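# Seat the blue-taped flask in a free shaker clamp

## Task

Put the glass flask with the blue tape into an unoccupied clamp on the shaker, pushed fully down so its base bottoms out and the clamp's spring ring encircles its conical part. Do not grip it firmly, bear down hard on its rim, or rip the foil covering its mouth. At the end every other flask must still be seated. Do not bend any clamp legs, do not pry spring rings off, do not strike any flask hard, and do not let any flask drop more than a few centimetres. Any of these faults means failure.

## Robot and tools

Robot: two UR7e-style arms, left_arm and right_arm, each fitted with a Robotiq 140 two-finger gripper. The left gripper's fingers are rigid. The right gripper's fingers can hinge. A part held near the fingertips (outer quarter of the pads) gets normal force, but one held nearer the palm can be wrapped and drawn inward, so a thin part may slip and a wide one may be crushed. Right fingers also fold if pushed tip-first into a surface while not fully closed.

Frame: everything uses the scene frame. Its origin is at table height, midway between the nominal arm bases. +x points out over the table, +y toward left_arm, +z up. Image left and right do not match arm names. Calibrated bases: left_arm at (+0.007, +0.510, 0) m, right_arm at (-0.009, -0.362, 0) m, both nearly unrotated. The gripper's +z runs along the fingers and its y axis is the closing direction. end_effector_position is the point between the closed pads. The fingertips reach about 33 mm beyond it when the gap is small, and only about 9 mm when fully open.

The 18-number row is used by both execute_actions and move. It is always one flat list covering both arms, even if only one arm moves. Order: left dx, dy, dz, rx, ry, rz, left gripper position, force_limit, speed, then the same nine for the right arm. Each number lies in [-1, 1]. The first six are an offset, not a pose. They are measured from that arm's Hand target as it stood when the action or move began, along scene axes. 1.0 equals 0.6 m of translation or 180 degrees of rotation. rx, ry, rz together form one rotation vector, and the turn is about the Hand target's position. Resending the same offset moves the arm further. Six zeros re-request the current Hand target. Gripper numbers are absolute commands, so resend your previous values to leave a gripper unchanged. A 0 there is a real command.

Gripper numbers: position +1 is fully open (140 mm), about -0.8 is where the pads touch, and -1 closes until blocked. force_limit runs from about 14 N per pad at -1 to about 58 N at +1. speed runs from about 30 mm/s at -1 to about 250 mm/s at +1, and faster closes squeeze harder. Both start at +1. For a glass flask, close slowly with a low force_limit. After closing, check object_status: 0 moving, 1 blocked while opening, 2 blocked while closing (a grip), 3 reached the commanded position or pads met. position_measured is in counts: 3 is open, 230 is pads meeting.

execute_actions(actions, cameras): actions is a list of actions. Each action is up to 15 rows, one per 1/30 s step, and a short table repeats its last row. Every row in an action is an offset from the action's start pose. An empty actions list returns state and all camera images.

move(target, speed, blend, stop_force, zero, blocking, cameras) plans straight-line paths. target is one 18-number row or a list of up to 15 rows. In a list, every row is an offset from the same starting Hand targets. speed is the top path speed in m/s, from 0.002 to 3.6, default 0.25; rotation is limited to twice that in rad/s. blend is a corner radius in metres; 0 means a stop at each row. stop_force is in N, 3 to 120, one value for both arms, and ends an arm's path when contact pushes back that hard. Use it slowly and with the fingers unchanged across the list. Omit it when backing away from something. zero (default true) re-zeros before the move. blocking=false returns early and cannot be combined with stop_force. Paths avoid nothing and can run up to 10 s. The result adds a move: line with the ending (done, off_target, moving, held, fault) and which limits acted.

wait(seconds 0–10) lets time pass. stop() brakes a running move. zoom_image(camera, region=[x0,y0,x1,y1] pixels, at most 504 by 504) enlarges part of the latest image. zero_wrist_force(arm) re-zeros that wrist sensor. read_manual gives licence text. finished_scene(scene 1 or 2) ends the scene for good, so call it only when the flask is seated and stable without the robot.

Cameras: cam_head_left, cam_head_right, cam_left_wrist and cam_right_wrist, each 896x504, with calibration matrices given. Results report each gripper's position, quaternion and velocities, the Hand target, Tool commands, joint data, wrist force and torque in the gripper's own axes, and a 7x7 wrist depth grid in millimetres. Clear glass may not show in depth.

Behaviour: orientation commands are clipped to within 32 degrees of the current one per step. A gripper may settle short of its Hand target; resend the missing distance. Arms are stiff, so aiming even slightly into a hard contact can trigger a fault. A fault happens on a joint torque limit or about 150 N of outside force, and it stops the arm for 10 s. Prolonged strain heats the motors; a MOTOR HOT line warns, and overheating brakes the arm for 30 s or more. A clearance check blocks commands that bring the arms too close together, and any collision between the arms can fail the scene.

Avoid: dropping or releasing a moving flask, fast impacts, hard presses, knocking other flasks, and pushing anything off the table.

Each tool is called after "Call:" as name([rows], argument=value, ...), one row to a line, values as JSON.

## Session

Call:
execute_actions(actions=[])

Call:
zoom_image(camera="cam_head_left", region=[340, 60, 592, 230])

Call:
zoom_image(camera="cam_head_right", region=[340, 60, 592, 230])

Scene clock: 0.00 s.
left_arm: end_effector_position=(+0.6789, +0.6086, +0.3035) position_measured=3 object_status=3 end_effector_quat_wxyz=(-0.022, +0.702, +0.533, +0.472) | right_arm: end_effector_position=(+0.4870, -0.4753, +0.2094) position_measured=3 object_status=3 end_effector_quat_wxyz=(-0.014, +0.813, +0.582, -0.028)
Joint positions: left_arm=[-0.432 -1.524 1.961 -2.587 -0.724 1.686] | right_arm=[-0.503 -1.518 1.677 -1.679 -1.607 1.433]
Joint velocities: within noise
Joint torques (N m): no reading
Wrist force (N): no reading
Wrist torque (N m): no reading
Wrist force, peak (N): no reading
Wrist depth (mm): cam_left_wrist=[1204 1371 1647 - - 912 - / 1114 1282 1614 1839 - - - / 1040 1192 1355 602 1108 - 755 / - 117 - 558 - 128 - / - 106 414 480 - - 94 / - 99 - - - - - / - 322 372 - - - -] | cam_right_wrist=[- 311 315 305 301 298 - / 468 - 330 - - 310 309 / 491 - 352 358 - 330 327 / 1275 122 369 358 368 133 - / - 109 - - 378 116 92 / - 1457 - - - - 94 / - 1530 - - - - -]
Hand target: left_arm +0.6789, +0.6086, +0.3035; -0.022, +0.702, +0.533, +0.472 | right_arm +0.4870, -0.4753, +0.2094; -0.014, +0.813, +0.582, -0.028
Tool commands: left_gripper/position=+1.0 left_gripper/force_limit=+1.0 left_gripper/speed=+1.0 right_gripper/position=+1.0 right_gripper/force_limit=+1.0 right_gripper/speed=+1.0
camera_calibration:
cam_left_wrist: T_world_to_cam=[[0.768671, -0.408571, 0.492153, -0.41482], [-0.20152, -0.884919, -0.41989, 0.799843], [0.607071, 0.223578, -0.762547, -0.170682], [0, 0, 0, 1]] pos_world=[0.583661, 0.576474, 0.409848]
cam_right_wrist: T_world_to_cam=[[0.950572, -0.309069, -0.0298119, -0.599382], [-0.278076, -0.890085, 0.36114, -0.360714], [-0.138152, -0.335, -0.932035, 0.249824], [0, 0, 0, 1]] pos_world=[0.503964, -0.422625, 0.345244]

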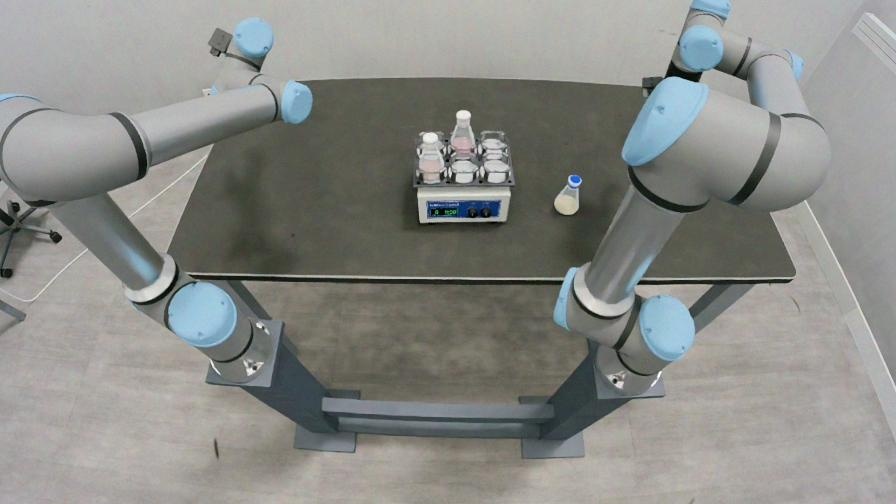

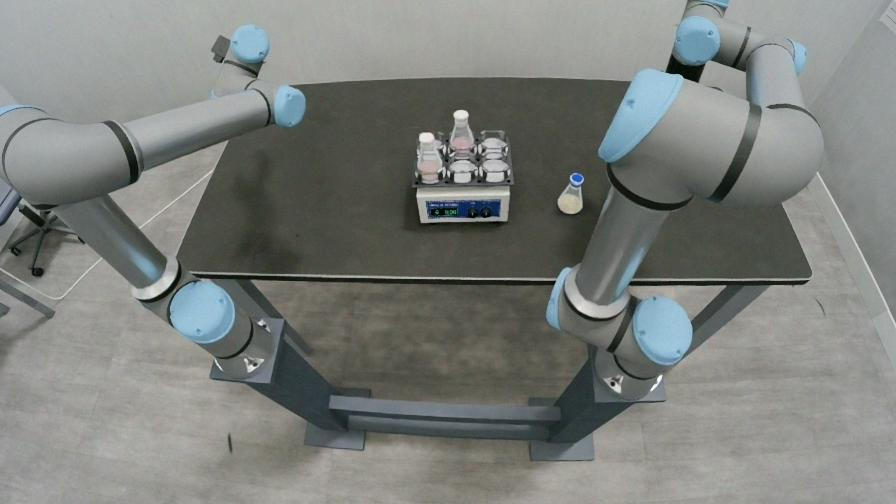

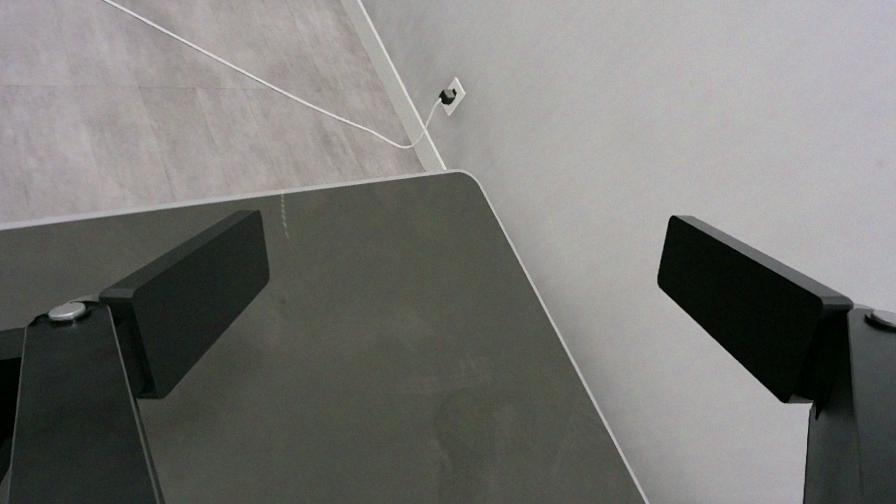

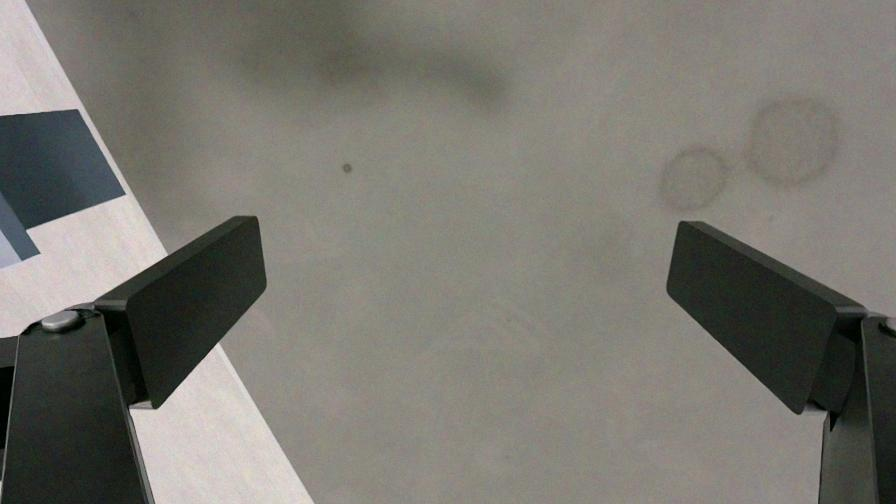

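Scaled by 2.000 from the camera's 896x504 image, which has a finer 1280x720 frame.

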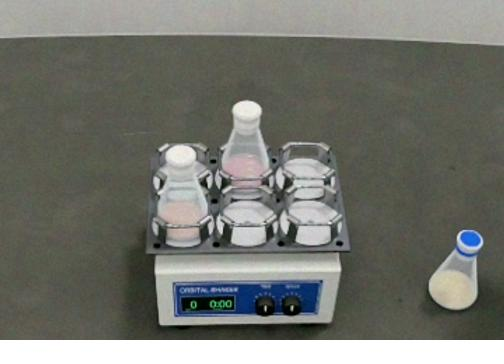

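Scaled by 2.000 from the camera's 896x504 image, which has a finer 1280x720 frame.

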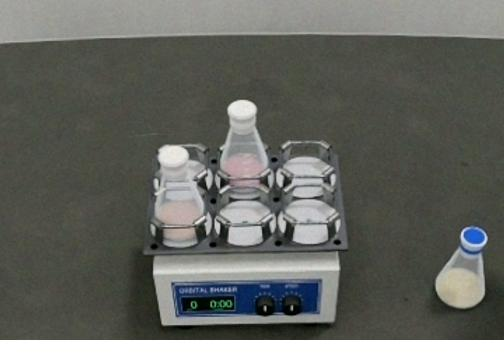

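Call:
move(target=[0,0,0,0,0,0,1,1,1,0.080,0.283,0.02,0.2648,0.1065,0.4564,-0.08,-1,-0.5], speed=0.35, cameras=["cam_right_wrist","cam_head_left"])

Scene clock: 23.17 s.
left_arm: end_effector_position=(+0.6789, +0.6086, +0.3035) position_measured=3 object_status=3 end_effector_quat_wxyz=(-0.022, +0.702, +0.533, +0.472) | right_arm: end_effector_position=(+0.5350, -0.3056, +0.2213) position_measured=139 object_status=3 end_effector_quat_wxyz=(-0.377, +0.161, +0.910, +0.066)
Joint positions: left_arm=[-0.432 -1.524 1.961 -2.587 -0.724 1.686] | right_arm=[-0.239 -0.863 0.796 -0.724 -1.468 0.104]
Joint torques (N m): left_arm=[-1.77 -25.74 -22.15 -3.71 1.33 -0.17] | right_arm=[-5.07 -60.92 -29.47 0.77 3.39 -1.97]
Wrist force (N): left_arm=[0.1 0.0 0.1] | right_arm=[-1.4 -0.6 1.3]
Wrist torque (N m): left_arm=[0.01 -0.02 -0.01] | right_arm=[-0.10 0.22 -0.15]
Wrist force, peak (N): left_arm=[0.3 0.1 0.2] | right_arm=[-1.7 -0.8 1.3]
Wrist depth (mm): cam_left_wrist=[1204 1403 1636 1592 - - 694 / 1119 1262 1550 1530 1223 - 775 / 1050 1163 1325 1757 1040 923 - / - 124 438 - 1223 128 - / - 106 - - - - 94 / - 107 383 449 - - - / - - 373 - - - -] | cam_right_wrist=[1622 1600 577 1654 1774 299 286 / 1475 1475 - 466 386 276 267 / - 409 - 396 397 293 248 / 395 - 113 375 149 325 266 / - 91 93 - 127 88 273 / - 72 332 333 338 - - / - - - 315 - - 67]
Hand target: left_arm +0.6789, +0.6086, +0.3035; -0.022, +0.702, +0.533, +0.472 | right_arm +0.5350, -0.3055, +0.2214; -0.377, +0.161, +0.910, +0.066
Off the commanded pose: left_arm 0.000 m, 0 deg | right_arm 0.000 m, 0 deg.
move: done
camera_calibration:
cam_right_wrist: T_world_to_cam=[[0.350263, 0.936244, 0.027606, 0.0968046], [0.849796, -0.30525, -0.429731, -0.450196], [-0.393907, 0.173978, -0.902535, 0.610187], [0, 0, 0, 1]] pos_world=[0.589024, -0.334215, 0.35458]
Images, in order (width x height): cam_head_left 896x504, cam_right_wrist 896x504.

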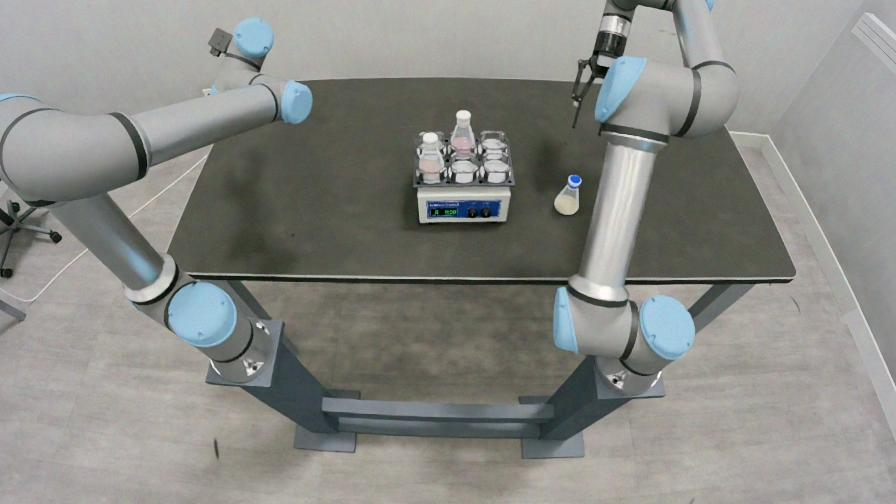

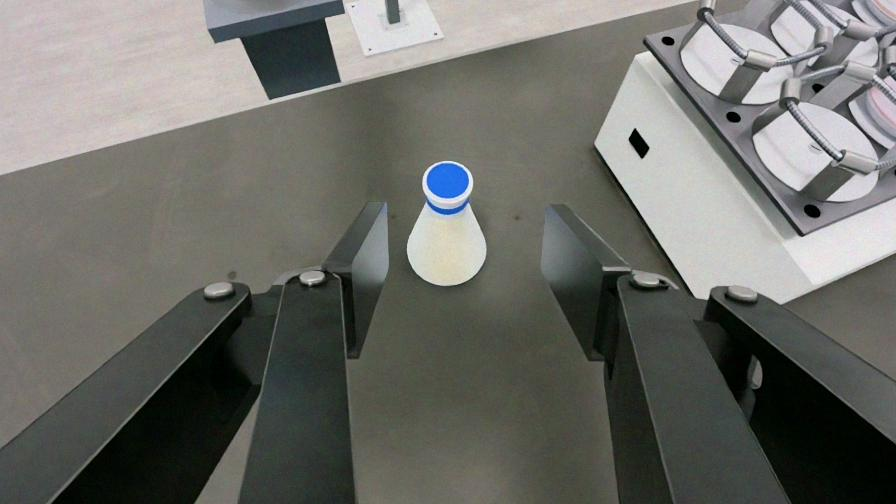

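Call:
move(target=[0,0,0,0,0,0,1,1,1,-0.0545,0.0182,-0.1028,0,0,0,-0.08,-1,-0.5], speed=0.15, cameras=["cam_right_wrist"])

Scene clock: 27.93 s.
left_arm: end_effector_position=(+0.6789, +0.6086, +0.3035) position_measured=3 object_status=3 end_effector_quat_wxyz=(-0.022, +0.702, +0.533, +0.472) | right_arm: end_effector_position=(+0.5023, -0.2945, +0.1598) position_measured=139 object_status=3 end_effector_quat_wxyz=(-0.377, +0.161, +0.910, +0.066)
Joint positions: left_arm=[-0.432 -1.524 1.961 -2.587 -0.724 1.686] | right_arm=[-0.234 -0.952 1.103 -0.942 -1.464 0.108]
Joint torques (N m): left_arm=[-1.62 -24.73 -21.85 -3.63 1.32 -0.01] | right_arm=[-9.51 -39.26 -12.05 -2.4 1.27 -0.83]
Wrist force (N): left_arm=[-0.1 0.1 0.0] | right_arm=[-1.8 -0.6 1.1]
Wrist torque (N m): left_arm=[0.02 0.02 0.00] | right_arm=[-0.11 0.30 -0.16]
Wrist force, peak (N): left_arm=[0.1 0.2 0.3] | right_arm=[-2.3 -0.4 3.1]
Wrist depth (mm): cam_left_wrist=[1192 1387 1636 1429 1054 - 688 / 1124 1289 1482 1520 - - - / 1050 1210 1387 1438 - - 737 / 346 116 - 539 - 127 810 / - 107 - 509 - - 94 / - - - 439 - - - / - 318 - 416 468 - -] | cam_right_wrist=[1530 1493 555 421 - 253 212 / 1407 - - - 373 270 205 / - 337 336 222 346 293 220 / 316 326 124 310 149 299 231 / 299 91 92 297 112 88 224 / - 72 271 278 - - - / - - - 261 - - 67]
Hand target: left_arm +0.6789, +0.6086, +0.3035; -0.022, +0.702, +0.533, +0.472 | right_arm +0.5023, -0.2946, +0.1597; -0.377, +0.161, +0.910, +0.066
Off the commanded pose: left_arm 0.000 m, 0 deg | right_arm 0.000 m, 0 deg.
move: done
camera_calibration:
cam_right_wrist: T_world_to_cam=[[0.35025, 0.936241, 0.0278933, 0.0995771], [0.849901, -0.305151, -0.429593, -0.445502], [-0.393691, 0.174172, -0.902591, 0.539936], [0, 0, 0, 1]] pos_world=[0.556324, -0.323215, 0.29318]
Images, in order (width x height): cam_right_wrist 896x504.

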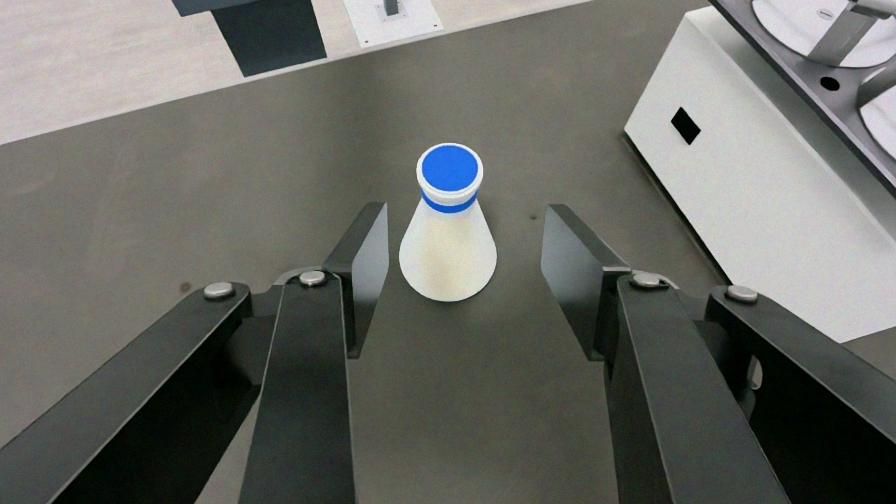

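Call:
move(target=[0,0,0,0,0,0,1,1,1,-0.0905,0.0317,-0.0945,0,0,0,-0.08,-1,-0.5], speed=0.1, cameras=["cam_right_wrist"])

Scene clock: 31.17 s.
left_arm: end_effector_position=(+0.6789, +0.6086, +0.3035) position_measured=3 object_status=3 end_effector_quat_wxyz=(-0.022, +0.702, +0.533, +0.472) | right_arm: end_effector_position=(+0.4480, -0.2755, +0.1031) position_measured=139 object_status=3 end_effector_quat_wxyz=(-0.377, +0.161, +0.910, +0.066)
Joint positions: left_arm=[-0.432 -1.524 1.961 -2.587 -0.724 1.686] | right_arm=[-0.221 -1.049 1.409 -1.151 -1.455 0.117]
Joint torques (N m): left_arm=[-1.3 -26.49 -21.75 -3.73 1.27 -0.01] | right_arm=[-8.01 -34.47 -12.25 -2.22 0.44 -1.59]
Wrist force (N): left_arm=[0.0 0.3 0.2] | right_arm=[-1.4 -0.6 1.0]
Wrist torque (N m): left_arm=[0.06 0.00 0.00] | right_arm=[-0.10 0.21 -0.16]
Wrist force, peak (N): left_arm=[0.1 0.2 0.3] | right_arm=[-1.6 -0.4 2.6]
Wrist depth (mm): cam_left_wrist=[1192 1395 1603 - 1027 - - / 1108 1268 1511 1473 1119 - 755 / 1031 1186 1482 1511 980 960 - / - 117 - 515 - 127 732 / - 106 - 484 - - 94 / - 320 397 - - - - / - - 363 403 - - -] | cam_right_wrist=[1440 475 1383 334 344 331 184 / 1256 309 303 311 301 254 189 / - - 279 143 281 256 200 / 255 256 140 141 149 256 209 / 245 91 92 230 112 88 204 / - 72 221 223 224 - - / - - - 210 211 - 67]
Hand target: left_arm +0.6789, +0.6086, +0.3035; -0.022, +0.702, +0.533, +0.472 | right_arm +0.4480, -0.2756, +0.1030; -0.377, +0.161, +0.910, +0.066
Off the commanded pose: left_arm 0.000 m, 0 deg | right_arm 0.000 m, 0 deg.
move: done
camera_calibration:
cam_right_wrist: T_world_to_cam=[[0.35025, 0.936241, 0.0278933, 0.102389], [0.849901, -0.305151, -0.429593, -0.417912], [-0.393691, 0.174172, -0.902591, 0.464073], [0, 0, 0, 1]] pos_world=[0.502024, -0.304215, 0.23648]
Images, in order (width x height): cam_right_wrist 896x504.

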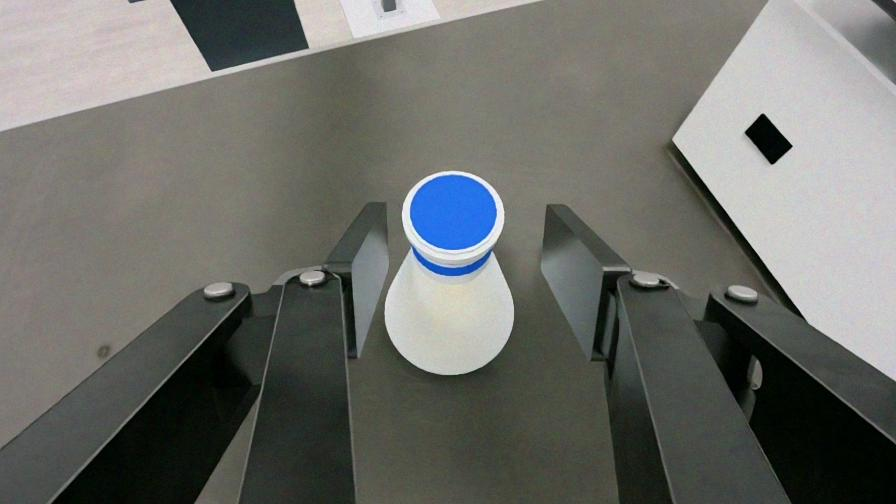

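Call:
move(target=[0,0,0,0,0,0,1,1,1,0.0058,-0.0083,0.0,0,0,0,-0.08,-1,-0.5], speed=0.05, cameras=["cam_right_wrist"])

Call:
zoom_image(camera="cam_right_wrist", region=[340, 140, 592, 392])

Scene clock: 39.37 s.
left_arm: end_effector_position=(+0.6789, +0.6086, +0.3035) position_measured=3 object_status=3 end_effector_quat_wxyz=(-0.022, +0.702, +0.533, +0.472) | right_arm: end_effector_position=(+0.4515, -0.2807, +0.1030) position_measured=139 object_status=3 end_effector_quat_wxyz=(-0.377, +0.161, +0.910, +0.066)
Joint positions: left_arm=[-0.432 -1.524 1.961 -2.587 -0.724 1.686] | right_arm=[-0.228 -1.041 1.396 -1.146 -1.46 0.112]
Joint torques (N m): left_arm=[-1.77 -25.39 -21.84 -3.76 1.46 -0.01] | right_arm=[2.44 -48.39 -12.77 -0.49 -1.16 -0.38]
Wrist force (N): left_arm=[0.0 0.2 0.0] | right_arm=[-1.4 -0.6 0.9]
Wrist torque (N m): left_arm=[0.04 0.00 0.00] | right_arm=[-0.09 0.21 -0.08]
Wrist force, peak (N): left_arm=[0.0 -0.1 0.3] | right_arm=[-1.9 -0.7 1.3]
Wrist depth (mm): cam_left_wrist=[1204 1387 1694 - - - 723 / 1192 1268 1530 1482 1001 960 - / 1050 1174 1348 1395 - - - / - 124 455 - 1464 128 - / - 106 - - 1157 - 94 / - - - 440 - - - / - - 369 - - - -] | cam_right_wrist=[1424 1383 1256 - - 338 186 / 1324 296 302 - - 253 192 / 283 277 274 146 281 264 206 / - 257 140 240 140 253 215 / - 91 92 233 127 88 206 / - 72 221 224 224 - - / - - - 212 211 - 67]
Hand target: left_arm +0.6789, +0.6086, +0.3035; -0.022, +0.702, +0.533, +0.472 | right_arm +0.4515, -0.2806, +0.1030; -0.377, +0.161, +0.910, +0.066
Off the commanded pose: left_arm 0.000 m, 0 deg | right_arm 0.000 m, 0 deg.
move: done
camera_calibration:
cam_right_wrist: T_world_to_cam=[[0.350257, 0.936241, 0.0278155, 0.106016], [0.849804, -0.305151, -0.429786, -0.42255], [-0.393895, 0.174173, -0.902502, 0.466297], [0, 0, 0, 1]] pos_world=[0.505624, -0.309415, 0.236279]
Images, in order (width x height): cam_right_wrist 896x504.

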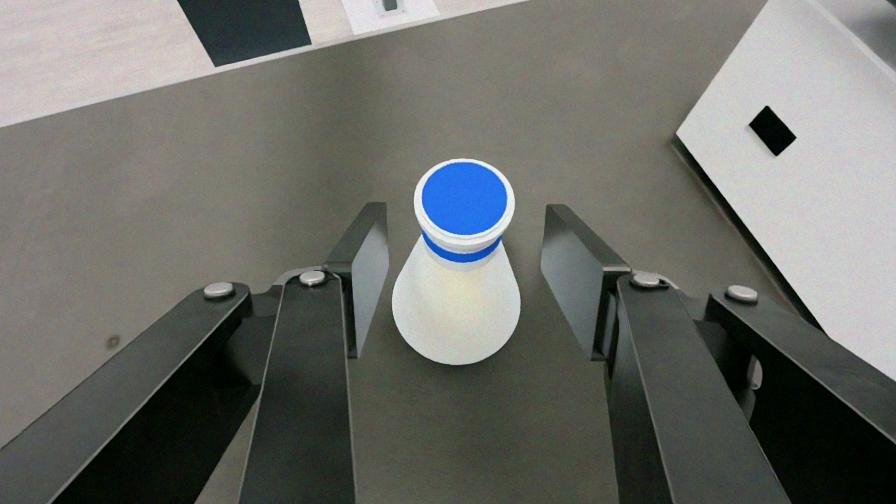

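Scaled by 2.000 from the camera's 896x504 image, which has a finer 1280x720 frame.

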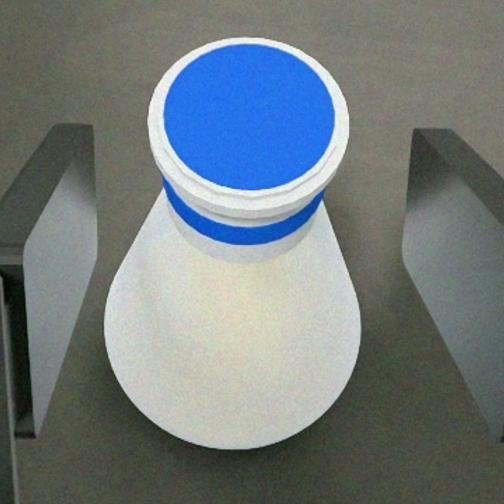

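Call:
move([
  [0,0,0,0,0,0,1,1,1,0.0047,-0.0015,-0.0022,0,0,0,-0.08,-1,-0.5],
  [0,0,0,0,0,0,1,1,1,0.0047,-0.0015,-0.0022,0,0,0,-1,-1,-1],
], speed=0.05, cameras=["cam_right_wrist"])

Call:
zoom_image(camera="cam_right_wrist", region=[340, 140, 592, 392])

Scene clock: 42.97 s.
left_arm: end_effector_position=(+0.6789, +0.6086, +0.3035) position_measured=3 object_status=3 end_effector_quat_wxyz=(-0.022, +0.702, +0.533, +0.472) | right_arm: end_effector_position=(+0.4543, -0.2815, +0.1017) position_measured=182 object_status=0 end_effector_quat_wxyz=(-0.377, +0.161, +0.910, +0.066)
Joint positions: left_arm=[-0.432 -1.524 1.961 -2.587 -0.724 1.686] | right_arm=[-0.228 -1.034 1.388 -1.146 -1.461 0.112]
Joint torques (N m): left_arm=[-1.32 -24.7 -22.61 -3.56 1.25 -0.07] | right_arm=[-8.79 -61.76 -11.65 -0.82 -2.03 -1.37]
Wrist force (N): left_arm=[-0.2 0.0 0.0] | right_arm=[-0.4 -0.8 -0.8]
Wrist torque (N m): left_arm=[-0.01 0.05 0.00] | right_arm=[-0.08 0.23 -0.07]
Wrist force, peak (N): left_arm=[0.3 0.2 0.2] | right_arm=[-1.6 -1.0 1.3]
Wrist depth (mm): cam_left_wrist=[1198 1387 1647 - 1098 - - / 1135 1289 1501 1625 1192 - - / 1045 1204 1455 1420 1088 - - / 346 116 - - - 128 801 / - 115 410 - - - 94 / - 99 - - - 1068 - / - 326 - 413 511 - -] | cam_right_wrist=[1432 1383 481 330 334 214 189 / 299 - 309 302 305 259 194 / 275 263 273 141 276 271 209 / 250 254 260 152 140 260 216 / 236 - 93 228 94 78 228 / - 65 - 223 - - 66 / - - - 211 - - -]
Hand target: left_arm +0.6789, +0.6086, +0.3035; -0.022, +0.702, +0.533, +0.472 | right_arm +0.4543, -0.2815, +0.1017; -0.377, +0.161, +0.910, +0.066
Off the commanded pose: left_arm 0.000 m, 0 deg | right_arm 0.000 m, 0 deg.
move: done
camera_calibration:
cam_right_wrist: T_world_to_cam=[[0.350269, 0.936235, 0.0278472, 0.105747], [0.849838, -0.305164, -0.429709, -0.425656], [-0.393811, 0.174179, -0.902538, 0.466277], [0, 0, 0, 1]] pos_world=[0.508324, -0.310115, 0.234979]
Images, in order (width x height): cam_right_wrist 896x504.

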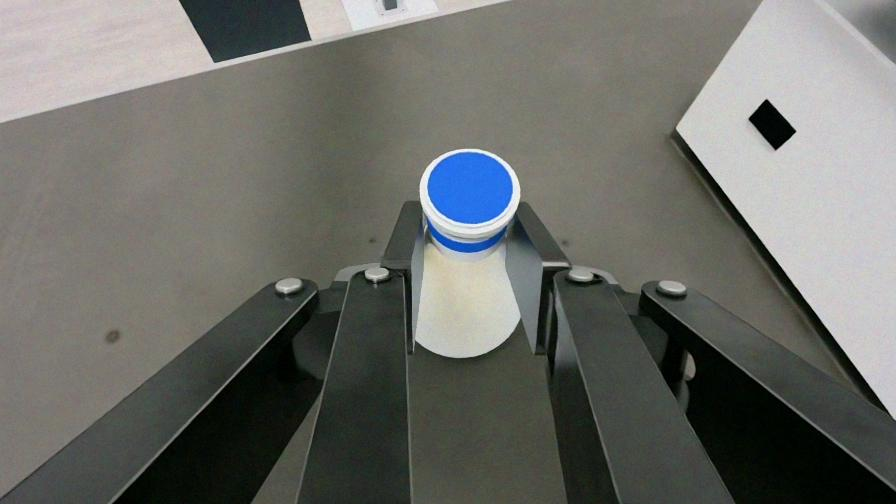

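Scaled by 2.000 from the camera's 896x504 image, which has a finer 1280x720 frame.

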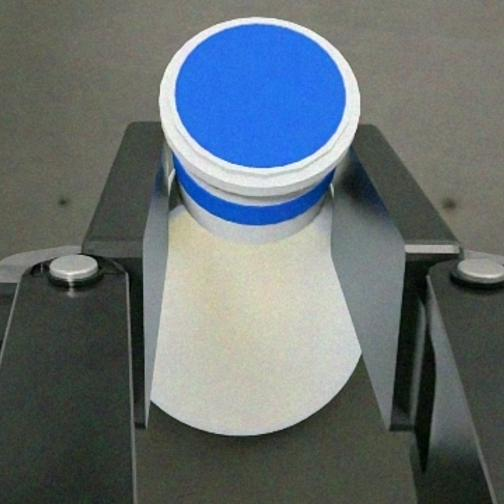

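Call:
wait(seconds=0.5)

Call:
move(target=[0,0,0,0,0,0,1,1,1,0,0,0.0,0,0,0,-0.98,-0.05,-1])

Call:
move(target=[0,0,0,0,0,0,1,1,1,0,0,0.05,0,0,0,-0.98,-0.05,-1], speed=0.04, cameras=["cam_right_wrist"])

Scene clock: 44.97 s.
left_arm: end_effector_position=(+0.6789, +0.6086, +0.3035) position_measured=3 object_status=3 end_effector_quat_wxyz=(-0.022, +0.702, +0.533, +0.472) | right_arm: end_effector_position=(+0.4543, -0.2815, +0.1017) position_measured=182 object_status=2 end_effector_quat_wxyz=(-0.377, +0.161, +0.910, +0.066)
Joint positions: left_arm=[-0.432 -1.524 1.961 -2.587 -0.724 1.686] | right_arm=[-0.228 -1.034 1.388 -1.146 -1.461 0.112]
Joint torques (N m): left_arm=[-0.78 -25.81 -21.52 -3.73 1.53 0.01] | right_arm=[-5.83 -56.46 -11.14 -2.11 0.28 -0.51]
Wrist force (N): left_arm=[0.1 0.0 0.1] | right_arm=[-0.4 -1.0 -0.8]
Wrist torque (N m): left_arm=[0.00 -0.01 0.00] | right_arm=[-0.11 0.23 -0.07]
Wrist force, peak (N): left_arm=[-0.2 0.3 0.0] | right_arm=[-0.6 -0.8 -1.4]
Wrist depth (mm): cam_left_wrist=[1216 1363 1647 - - - - / 1114 1268 1492 1770 - 949 - / 1045 1192 1340 579 1098 1014 - / - 124 - - 1340 127 714 / - 106 - - - - 94 / - - - - - - - / - - 348 413 - - -] | cam_right_wrist=[1432 1383 470 332 339 217 189 / 301 301 - 301 306 241 194 / 274 275 276 144 275 259 209 / 255 256 255 152 253 258 216 / 236 - 92 228 94 78 218 / - 65 - 222 - - 66 / - - - 209 - - -]
Hand target: left_arm +0.6789, +0.6086, +0.3035; -0.022, +0.702, +0.533, +0.472 | right_arm +0.4543, -0.2815, +0.1017; -0.377, +0.161, +0.910, +0.066
Tool commands: left_gripper/position=+1.0 left_gripper/force_limit=+1.0 left_gripper/speed=+1.0 right_gripper/position=-1.0 right_gripper/force_limit=-1.0 right_gripper/speed=-1.0
Off the commanded pose: left_arm 0.000 m, 0 deg | right_arm 0.000 m, 0 deg.
wait: 0.50 s; at rest from the start

Scene clock: 45.47 s.
left_arm: end_effector_position=(+0.6789, +0.6086, +0.3035) position_measured=3 object_status=3 end_effector_quat_wxyz=(-0.022, +0.702, +0.533, +0.472) | right_arm: end_effector_position=(+0.4543, -0.2815, +0.1017) position_measured=184 object_status=2 end_effector_quat_wxyz=(-0.377, +0.161, +0.910, +0.066)
Joint positions: left_arm=[-0.432 -1.524 1.961 -2.587 -0.724 1.686] | right_arm=[-0.228 -1.034 1.388 -1.146 -1.461 0.112]
Joint torques (N m): left_arm=[-1.62 -25.97 -21.24 -3.66 1.45 -0.11] | right_arm=[-6.47 -55.7 -12.26 -2.35 0.87 -0.7]
Wrist force (N): left_arm=[-0.1 -0.2 0.3] | right_arm=[0.8 -1.2 -2.8]
Wrist torque (N m): left_arm=[-0.04 0.02 0.00] | right_arm=[-0.09 0.17 -0.06]
Wrist force, peak (N): left_arm=[-0.1 -0.2 0.3] | right_arm=[0.8 -1.2 -2.8]
Wrist depth (mm): cam_left_wrist=[1210 1379 1614 1464 - - - / 1124 1268 1492 1603 1108 - - / 1059 1180 1455 1464 1135 - 818 / - 124 - - - 128 - / - 106 391 458 - - 94 / - 344 422 - - - - / - - - - 462 - -] | cam_right_wrist=[1432 1432 329 336 338 321 189 / 300 297 302 307 304 273 193 / 279 276 274 144 286 253 208 / - 252 256 158 138 - 216 / 236 - 93 228 94 87 231 / - 65 - 222 - - 66 / - - - 208 - - -]
Hand target: left_arm +0.6789, +0.6086, +0.3035; -0.022, +0.702, +0.533, +0.472 | right_arm +0.4543, -0.2815, +0.1017; -0.377, +0.161, +0.910, +0.066
Off the commanded pose: left_arm 0.000 m, 0 deg | right_arm 0.000 m, 0 deg.
move: done

Scene clock: 46.50 s.
left_arm: end_effector_position=(+0.6789, +0.6086, +0.3035) position_measured=3 object_status=3 end_effector_quat_wxyz=(-0.022, +0.702, +0.533, +0.472) | right_arm: end_effector_position=(+0.4544, -0.2815, +0.1319) position_measured=184 object_status=2 end_effector_quat_wxyz=(-0.377, +0.161, +0.910, +0.066)
Joint positions: left_arm=[-0.432 -1.524 1.961 -2.587 -0.724 1.686] | right_arm=[-0.228 -1.057 1.343 -1.078 -1.461 0.112]
Joint torques (N m): left_arm=[-1.29 -26.37 -21.33 -3.78 1.36 -0.13] | right_arm=[-6.14 -34.66 -12.45 -2 2.64 0]
Wrist force (N): left_arm=[-0.2 -0.1 0.1] | right_arm=[-2.2 -0.5 1.6]
Wrist torque (N m): left_arm=[-0.01 0.04 0.00] | right_arm=[-0.08 0.24 -0.08]
Wrist force, peak (N): left_arm=[0.2 -0.2 0.2] | right_arm=[-3.1 -0.7 2.5]
Wrist depth (mm): cam_left_wrist=[1204 1387 1647 - - 905 - / 1124 1268 1492 1387 - 885 - / 1040 1210 1395 587 - - - / - 117 453 590 - 128 - / - 106 - 495 553 127 94 / - 356 402 449 517 1168 - / - - - 420 462 1140 -] | cam_right_wrist=[1466 486 506 1560 372 372 181 / 1338 1296 333 335 344 244 202 / - - - 144 314 280 209 / - 289 288 148 139 282 216 / - - 93 228 94 88 228 / - 65 - 246 - - 66 / - - - - - - -]
Hand target: left_arm +0.6789, +0.6086, +0.3035; -0.022, +0.702, +0.533, +0.472 | right_arm +0.4543, -0.2815, +0.1317; -0.377, +0.161, +0.910, +0.066
Off the commanded pose: left_arm 0.000 m, 0 deg | right_arm 0.000 m, 0 deg.
move: done
camera_calibration:
cam_right_wrist: T_world_to_cam=[[0.350215, 0.936253, 0.0279189, 0.105014], [0.850046, -0.305167, -0.429296, -0.412924], [-0.39341, 0.174078, -0.902732, 0.493368], [0, 0, 0, 1]] pos_world=[0.508323, -0.310215, 0.265181]
Images, in order (width x height): cam_right_wrist 896x504.

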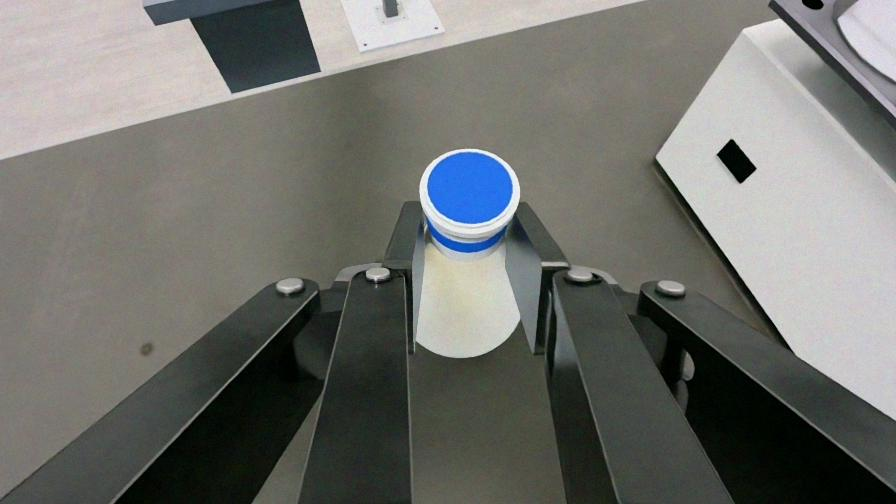

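Call:
move([
  [0,0,0,0,0,0,1,1,1,0,0,0.28,0,0,0,-0.98,-0.05,-1],
  [0,0,0,0,0,0,1,1,1,0.0095,0.152,0.28,0,0,0,-0.98,-0.05,-1],
], speed=0.2, blend=[0.03,0], cameras=["cam_right_wrist","cam_head_left"])

Call:
zoom_image(camera="cam_right_wrist", region=[500, 0, 896, 250])

Scene clock: 53.67 s.
left_arm: end_effector_position=(+0.6789, +0.6086, +0.3035) position_measured=3 object_status=3 end_effector_quat_wxyz=(-0.022, +0.702, +0.533, +0.472) | right_arm: end_effector_position=(+0.4600, -0.1904, +0.2996) position_measured=184 object_status=2 end_effector_quat_wxyz=(-0.377, +0.161, +0.910, +0.066)
Joint positions: left_arm=[-0.432 -1.524 1.961 -2.587 -0.724 1.686] | right_arm=[-0.091 -1.057 0.915 -0.664 -1.365 0.211]
Joint torques (N m): left_arm=[-1.62 -25.42 -21.69 -3.81 1.49 -0.11] | right_arm=[8.78 -64.4 -15.51 0.24 -0.61 0.36]
Wrist force (N): left_arm=[0.0 0.2 0.1] | right_arm=[-1.9 -0.4 1.4]
Wrist torque (N m): left_arm=[0.04 0.01 -0.01] | right_arm=[-0.03 0.20 -0.06]
Wrist force, peak (N): left_arm=[0.1 0.4 0.1] | right_arm=[-4.9 -0.5 3.7]
Wrist depth (mm): cam_left_wrist=[1210 1387 1636 - - 856 725 / 1108 1275 1520 1581 1088 - 721 / 1040 1180 1363 549 - 980 765 / - 124 472 - - 128 - / - 106 - - - - 94 / - - 389 - - - - / - - - 427 - - -] | cam_right_wrist=[1689 463 1712 1590 1737 2186 1700 / 1540 520 1521 1580 1580 - - / 1415 1399 1376 143 330 334 341 / 1331 - - 153 302 315 284 / - - 93 228 94 88 286 / - 65 - - - - 66 / - - - 392 - - -]
Hand target: left_arm +0.6789, +0.6086, +0.3035; -0.022, +0.702, +0.533, +0.472 | right_arm +0.4600, -0.1903, +0.2997; -0.377, +0.161, +0.910, +0.066
Off the commanded pose: left_arm 0.000 m, 0 deg | right_arm 0.000 m, 0 deg.
move: done
camera_calibration:
cam_right_wrist: T_world_to_cam=[[0.350205, 0.936257, 0.0279079, 0.0130183], [0.849772, -0.30504, -0.429928, -0.317621], [-0.39401, 0.174278, -0.902432, 0.631401], [0, 0, 0, 1]] pos_world=[0.514125, -0.219115, 0.432879]
Images, in order (width x height): cam_head_left 896x504, cam_right_wrist 896x504.

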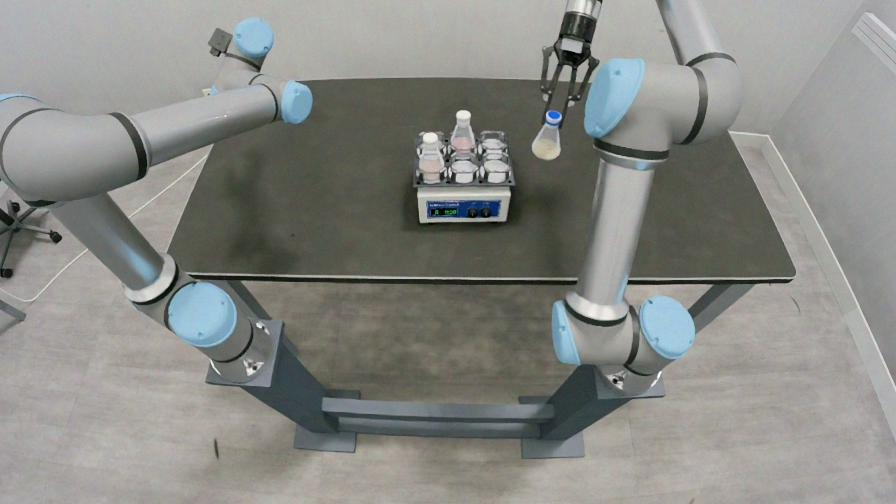

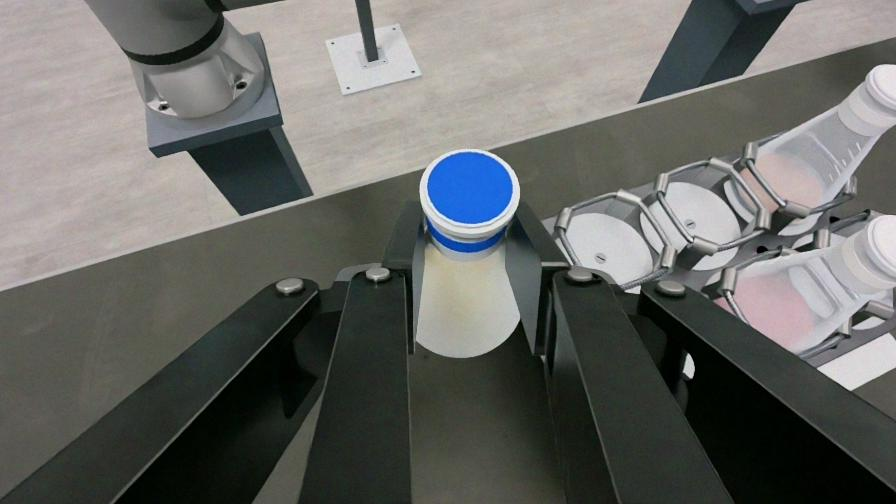

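Scaled by 1.273 from the camera's 896x504 image, which has a finer 1280x720 frame.

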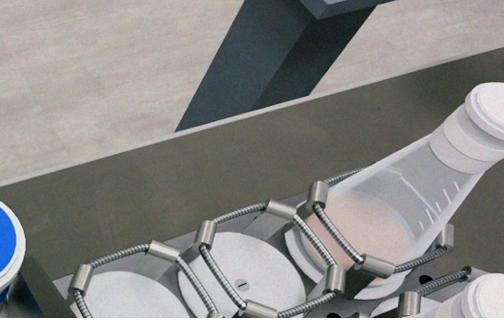

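Call:
move(target=[0,0,0,0,0,0,1,1,1,-0.0205,0.2007,-0.02,0,0,0,-0.98,-0.05,-1], speed=0.12, cameras=["cam_right_wrist","cam_head_left","cam_head_right"])

Call:
zoom_image(camera="cam_right_wrist", region=[340, 200, 640, 420])

Call:
zoom_image(camera="cam_head_left", region=[410, 100, 530, 210])

Call:
zoom_image(camera="cam_head_right", region=[410, 100, 530, 210])

Scene clock: 59.47 s.
left_arm: end_effector_position=(+0.6789, +0.6086, +0.3035) position_measured=3 object_status=3 end_effector_quat_wxyz=(-0.022, +0.702, +0.533, +0.472) | right_arm: end_effector_position=(+0.4478, -0.0699, +0.2876) position_measured=184 object_status=2 end_effector_quat_wxyz=(-0.377, +0.161, +0.910, +0.066)
Joint positions: left_arm=[-0.432 -1.524 1.961 -2.587 -0.724 1.686] | right_arm=[0.088 -1.024 0.901 -0.72 -1.243 0.347]
Joint torques (N m): left_arm=[-1.53 -26.08 -22.18 -3.64 1.71 0] | right_arm=[-0.72 -67.54 -12.32 0.77 -1.84 -1.24]
Wrist force (N): left_arm=[0.0 -0.1 0.2] | right_arm=[-2.1 -0.8 1.6]
Wrist torque (N m): left_arm=[-0.01 0.01 0.00] | right_arm=[-0.12 0.24 -0.08]
Wrist force, peak (N): left_arm=[0.2 0.3 0.1] | right_arm=[-2.8 -2.3 1.1]
Wrist depth (mm): cam_left_wrist=[1198 1403 1647 1438 - - 704 / 1119 1275 1520 1540 1022 - - / 1054 1180 1363 1473 - 859 - / - 117 - - 1310 128 824 / - 106 438 - - - 94 / - - - - - - - / - 322 352 - 484 - -] | cam_right_wrist=[421 1666 1689 1712 1724 2226 1737 / 466 1530 1560 1530 1570 - - / 1353 646 1475 144 - 289 - / 1376 463 - 153 271 294 462 / - - 93 228 94 88 - / - 65 - 260 - - - / - - - 248 - - -]
Hand target: left_arm +0.6789, +0.6086, +0.3035; -0.022, +0.702, +0.533, +0.472 | right_arm +0.4477, -0.0699, +0.2877; -0.377, +0.161, +0.910, +0.066
Off the commanded pose: left_arm 0.000 m, 0 deg | right_arm 0.000 m, 0 deg.
move: done
camera_calibration:
cam_right_wrist: T_world_to_cam=[[0.350215, 0.936253, 0.0279398, -0.0952705], [0.849824, -0.305059, -0.429813, -0.275616], [-0.39389, 0.174271, -0.902486, 0.594669], [0, 0, 0, 1]] pos_world=[0.501824, -0.0985151, 0.420879]
Images, in order (width x height): cam_head_left 896x504, cam_head_right 896x504, cam_right_wrist 896x504.

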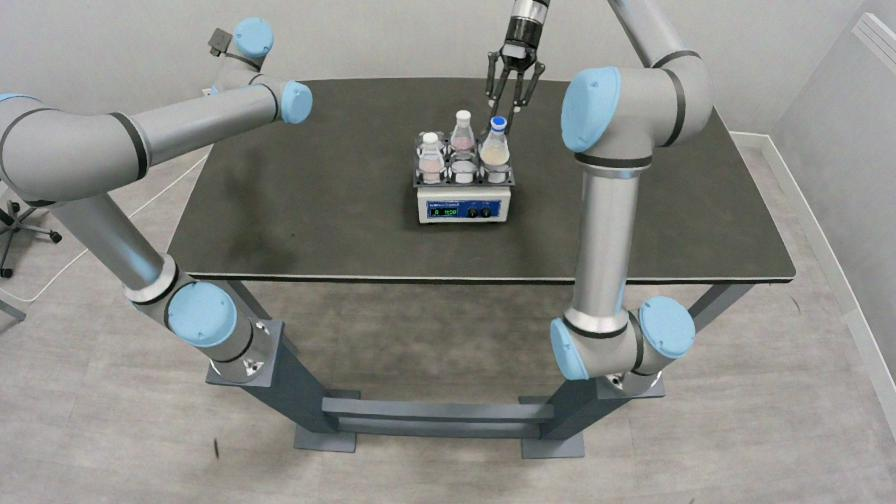

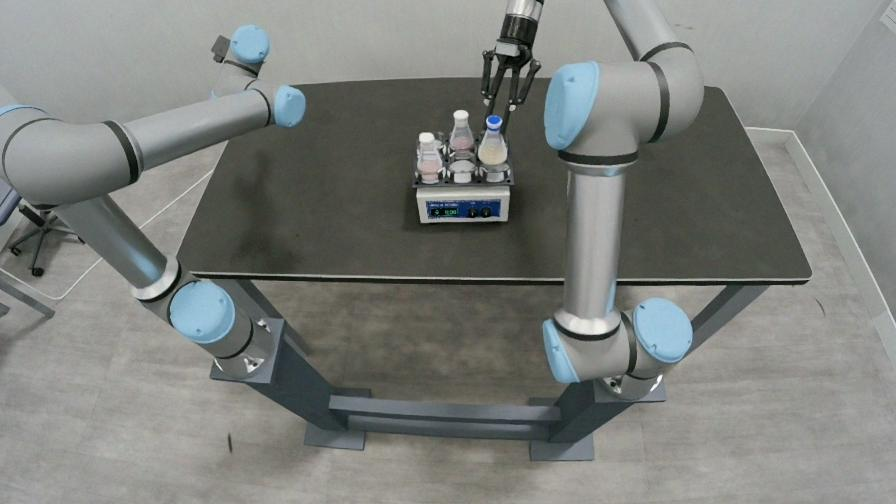

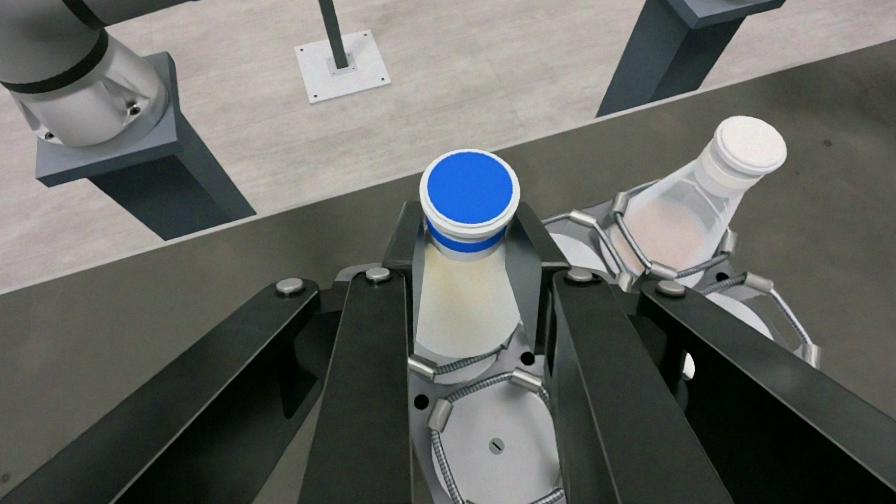

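Scaled by 1.680 from the camera's 896x504 image, which has a finer 1280x720 frame.

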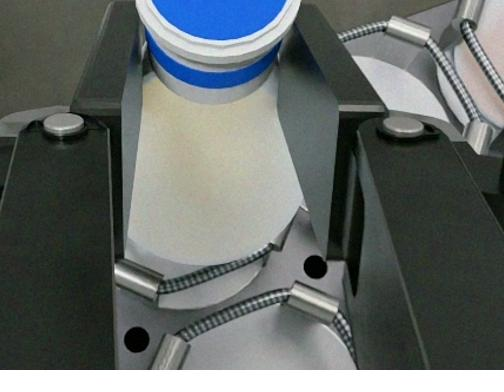

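Scaled by 4.200 from the camera's 896x504 image, which has a finer 1280x720 frame.

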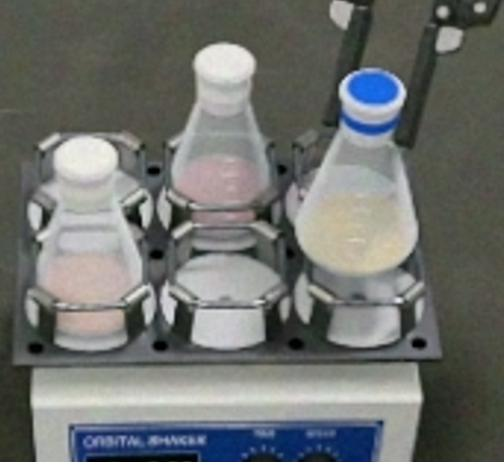

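Scaled by 4.200 from the camera's 896x504 image, which has a finer 1280x720 frame.

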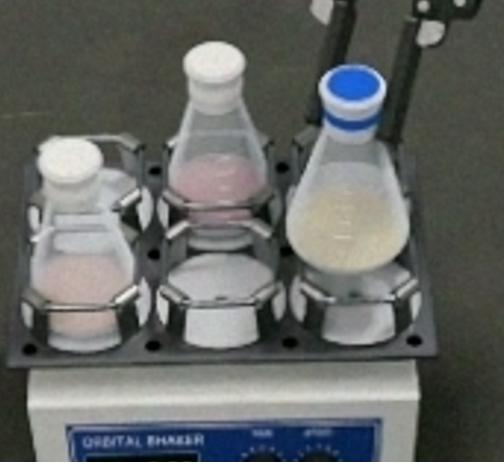

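Call:
zoom_image(camera="cam_head_left", region=[410, 140, 520, 195])

Call:
zoom_image(camera="cam_head_right", region=[410, 140, 520, 195])

Scaled by 4.582 from the camera's 896x504 image, which has a finer 1280x720 frame.

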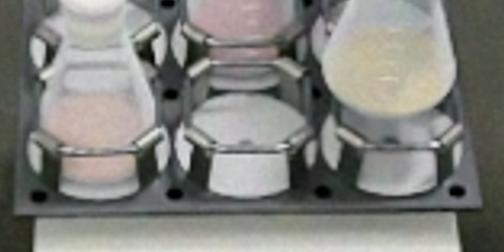

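Scaled by 4.582 from the camera's 896x504 image, which has a finer 1280x720 frame.

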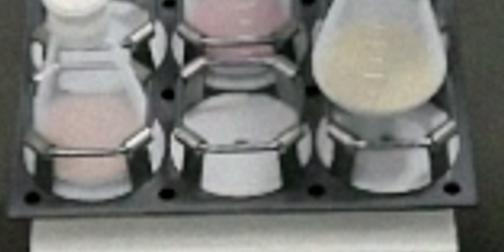

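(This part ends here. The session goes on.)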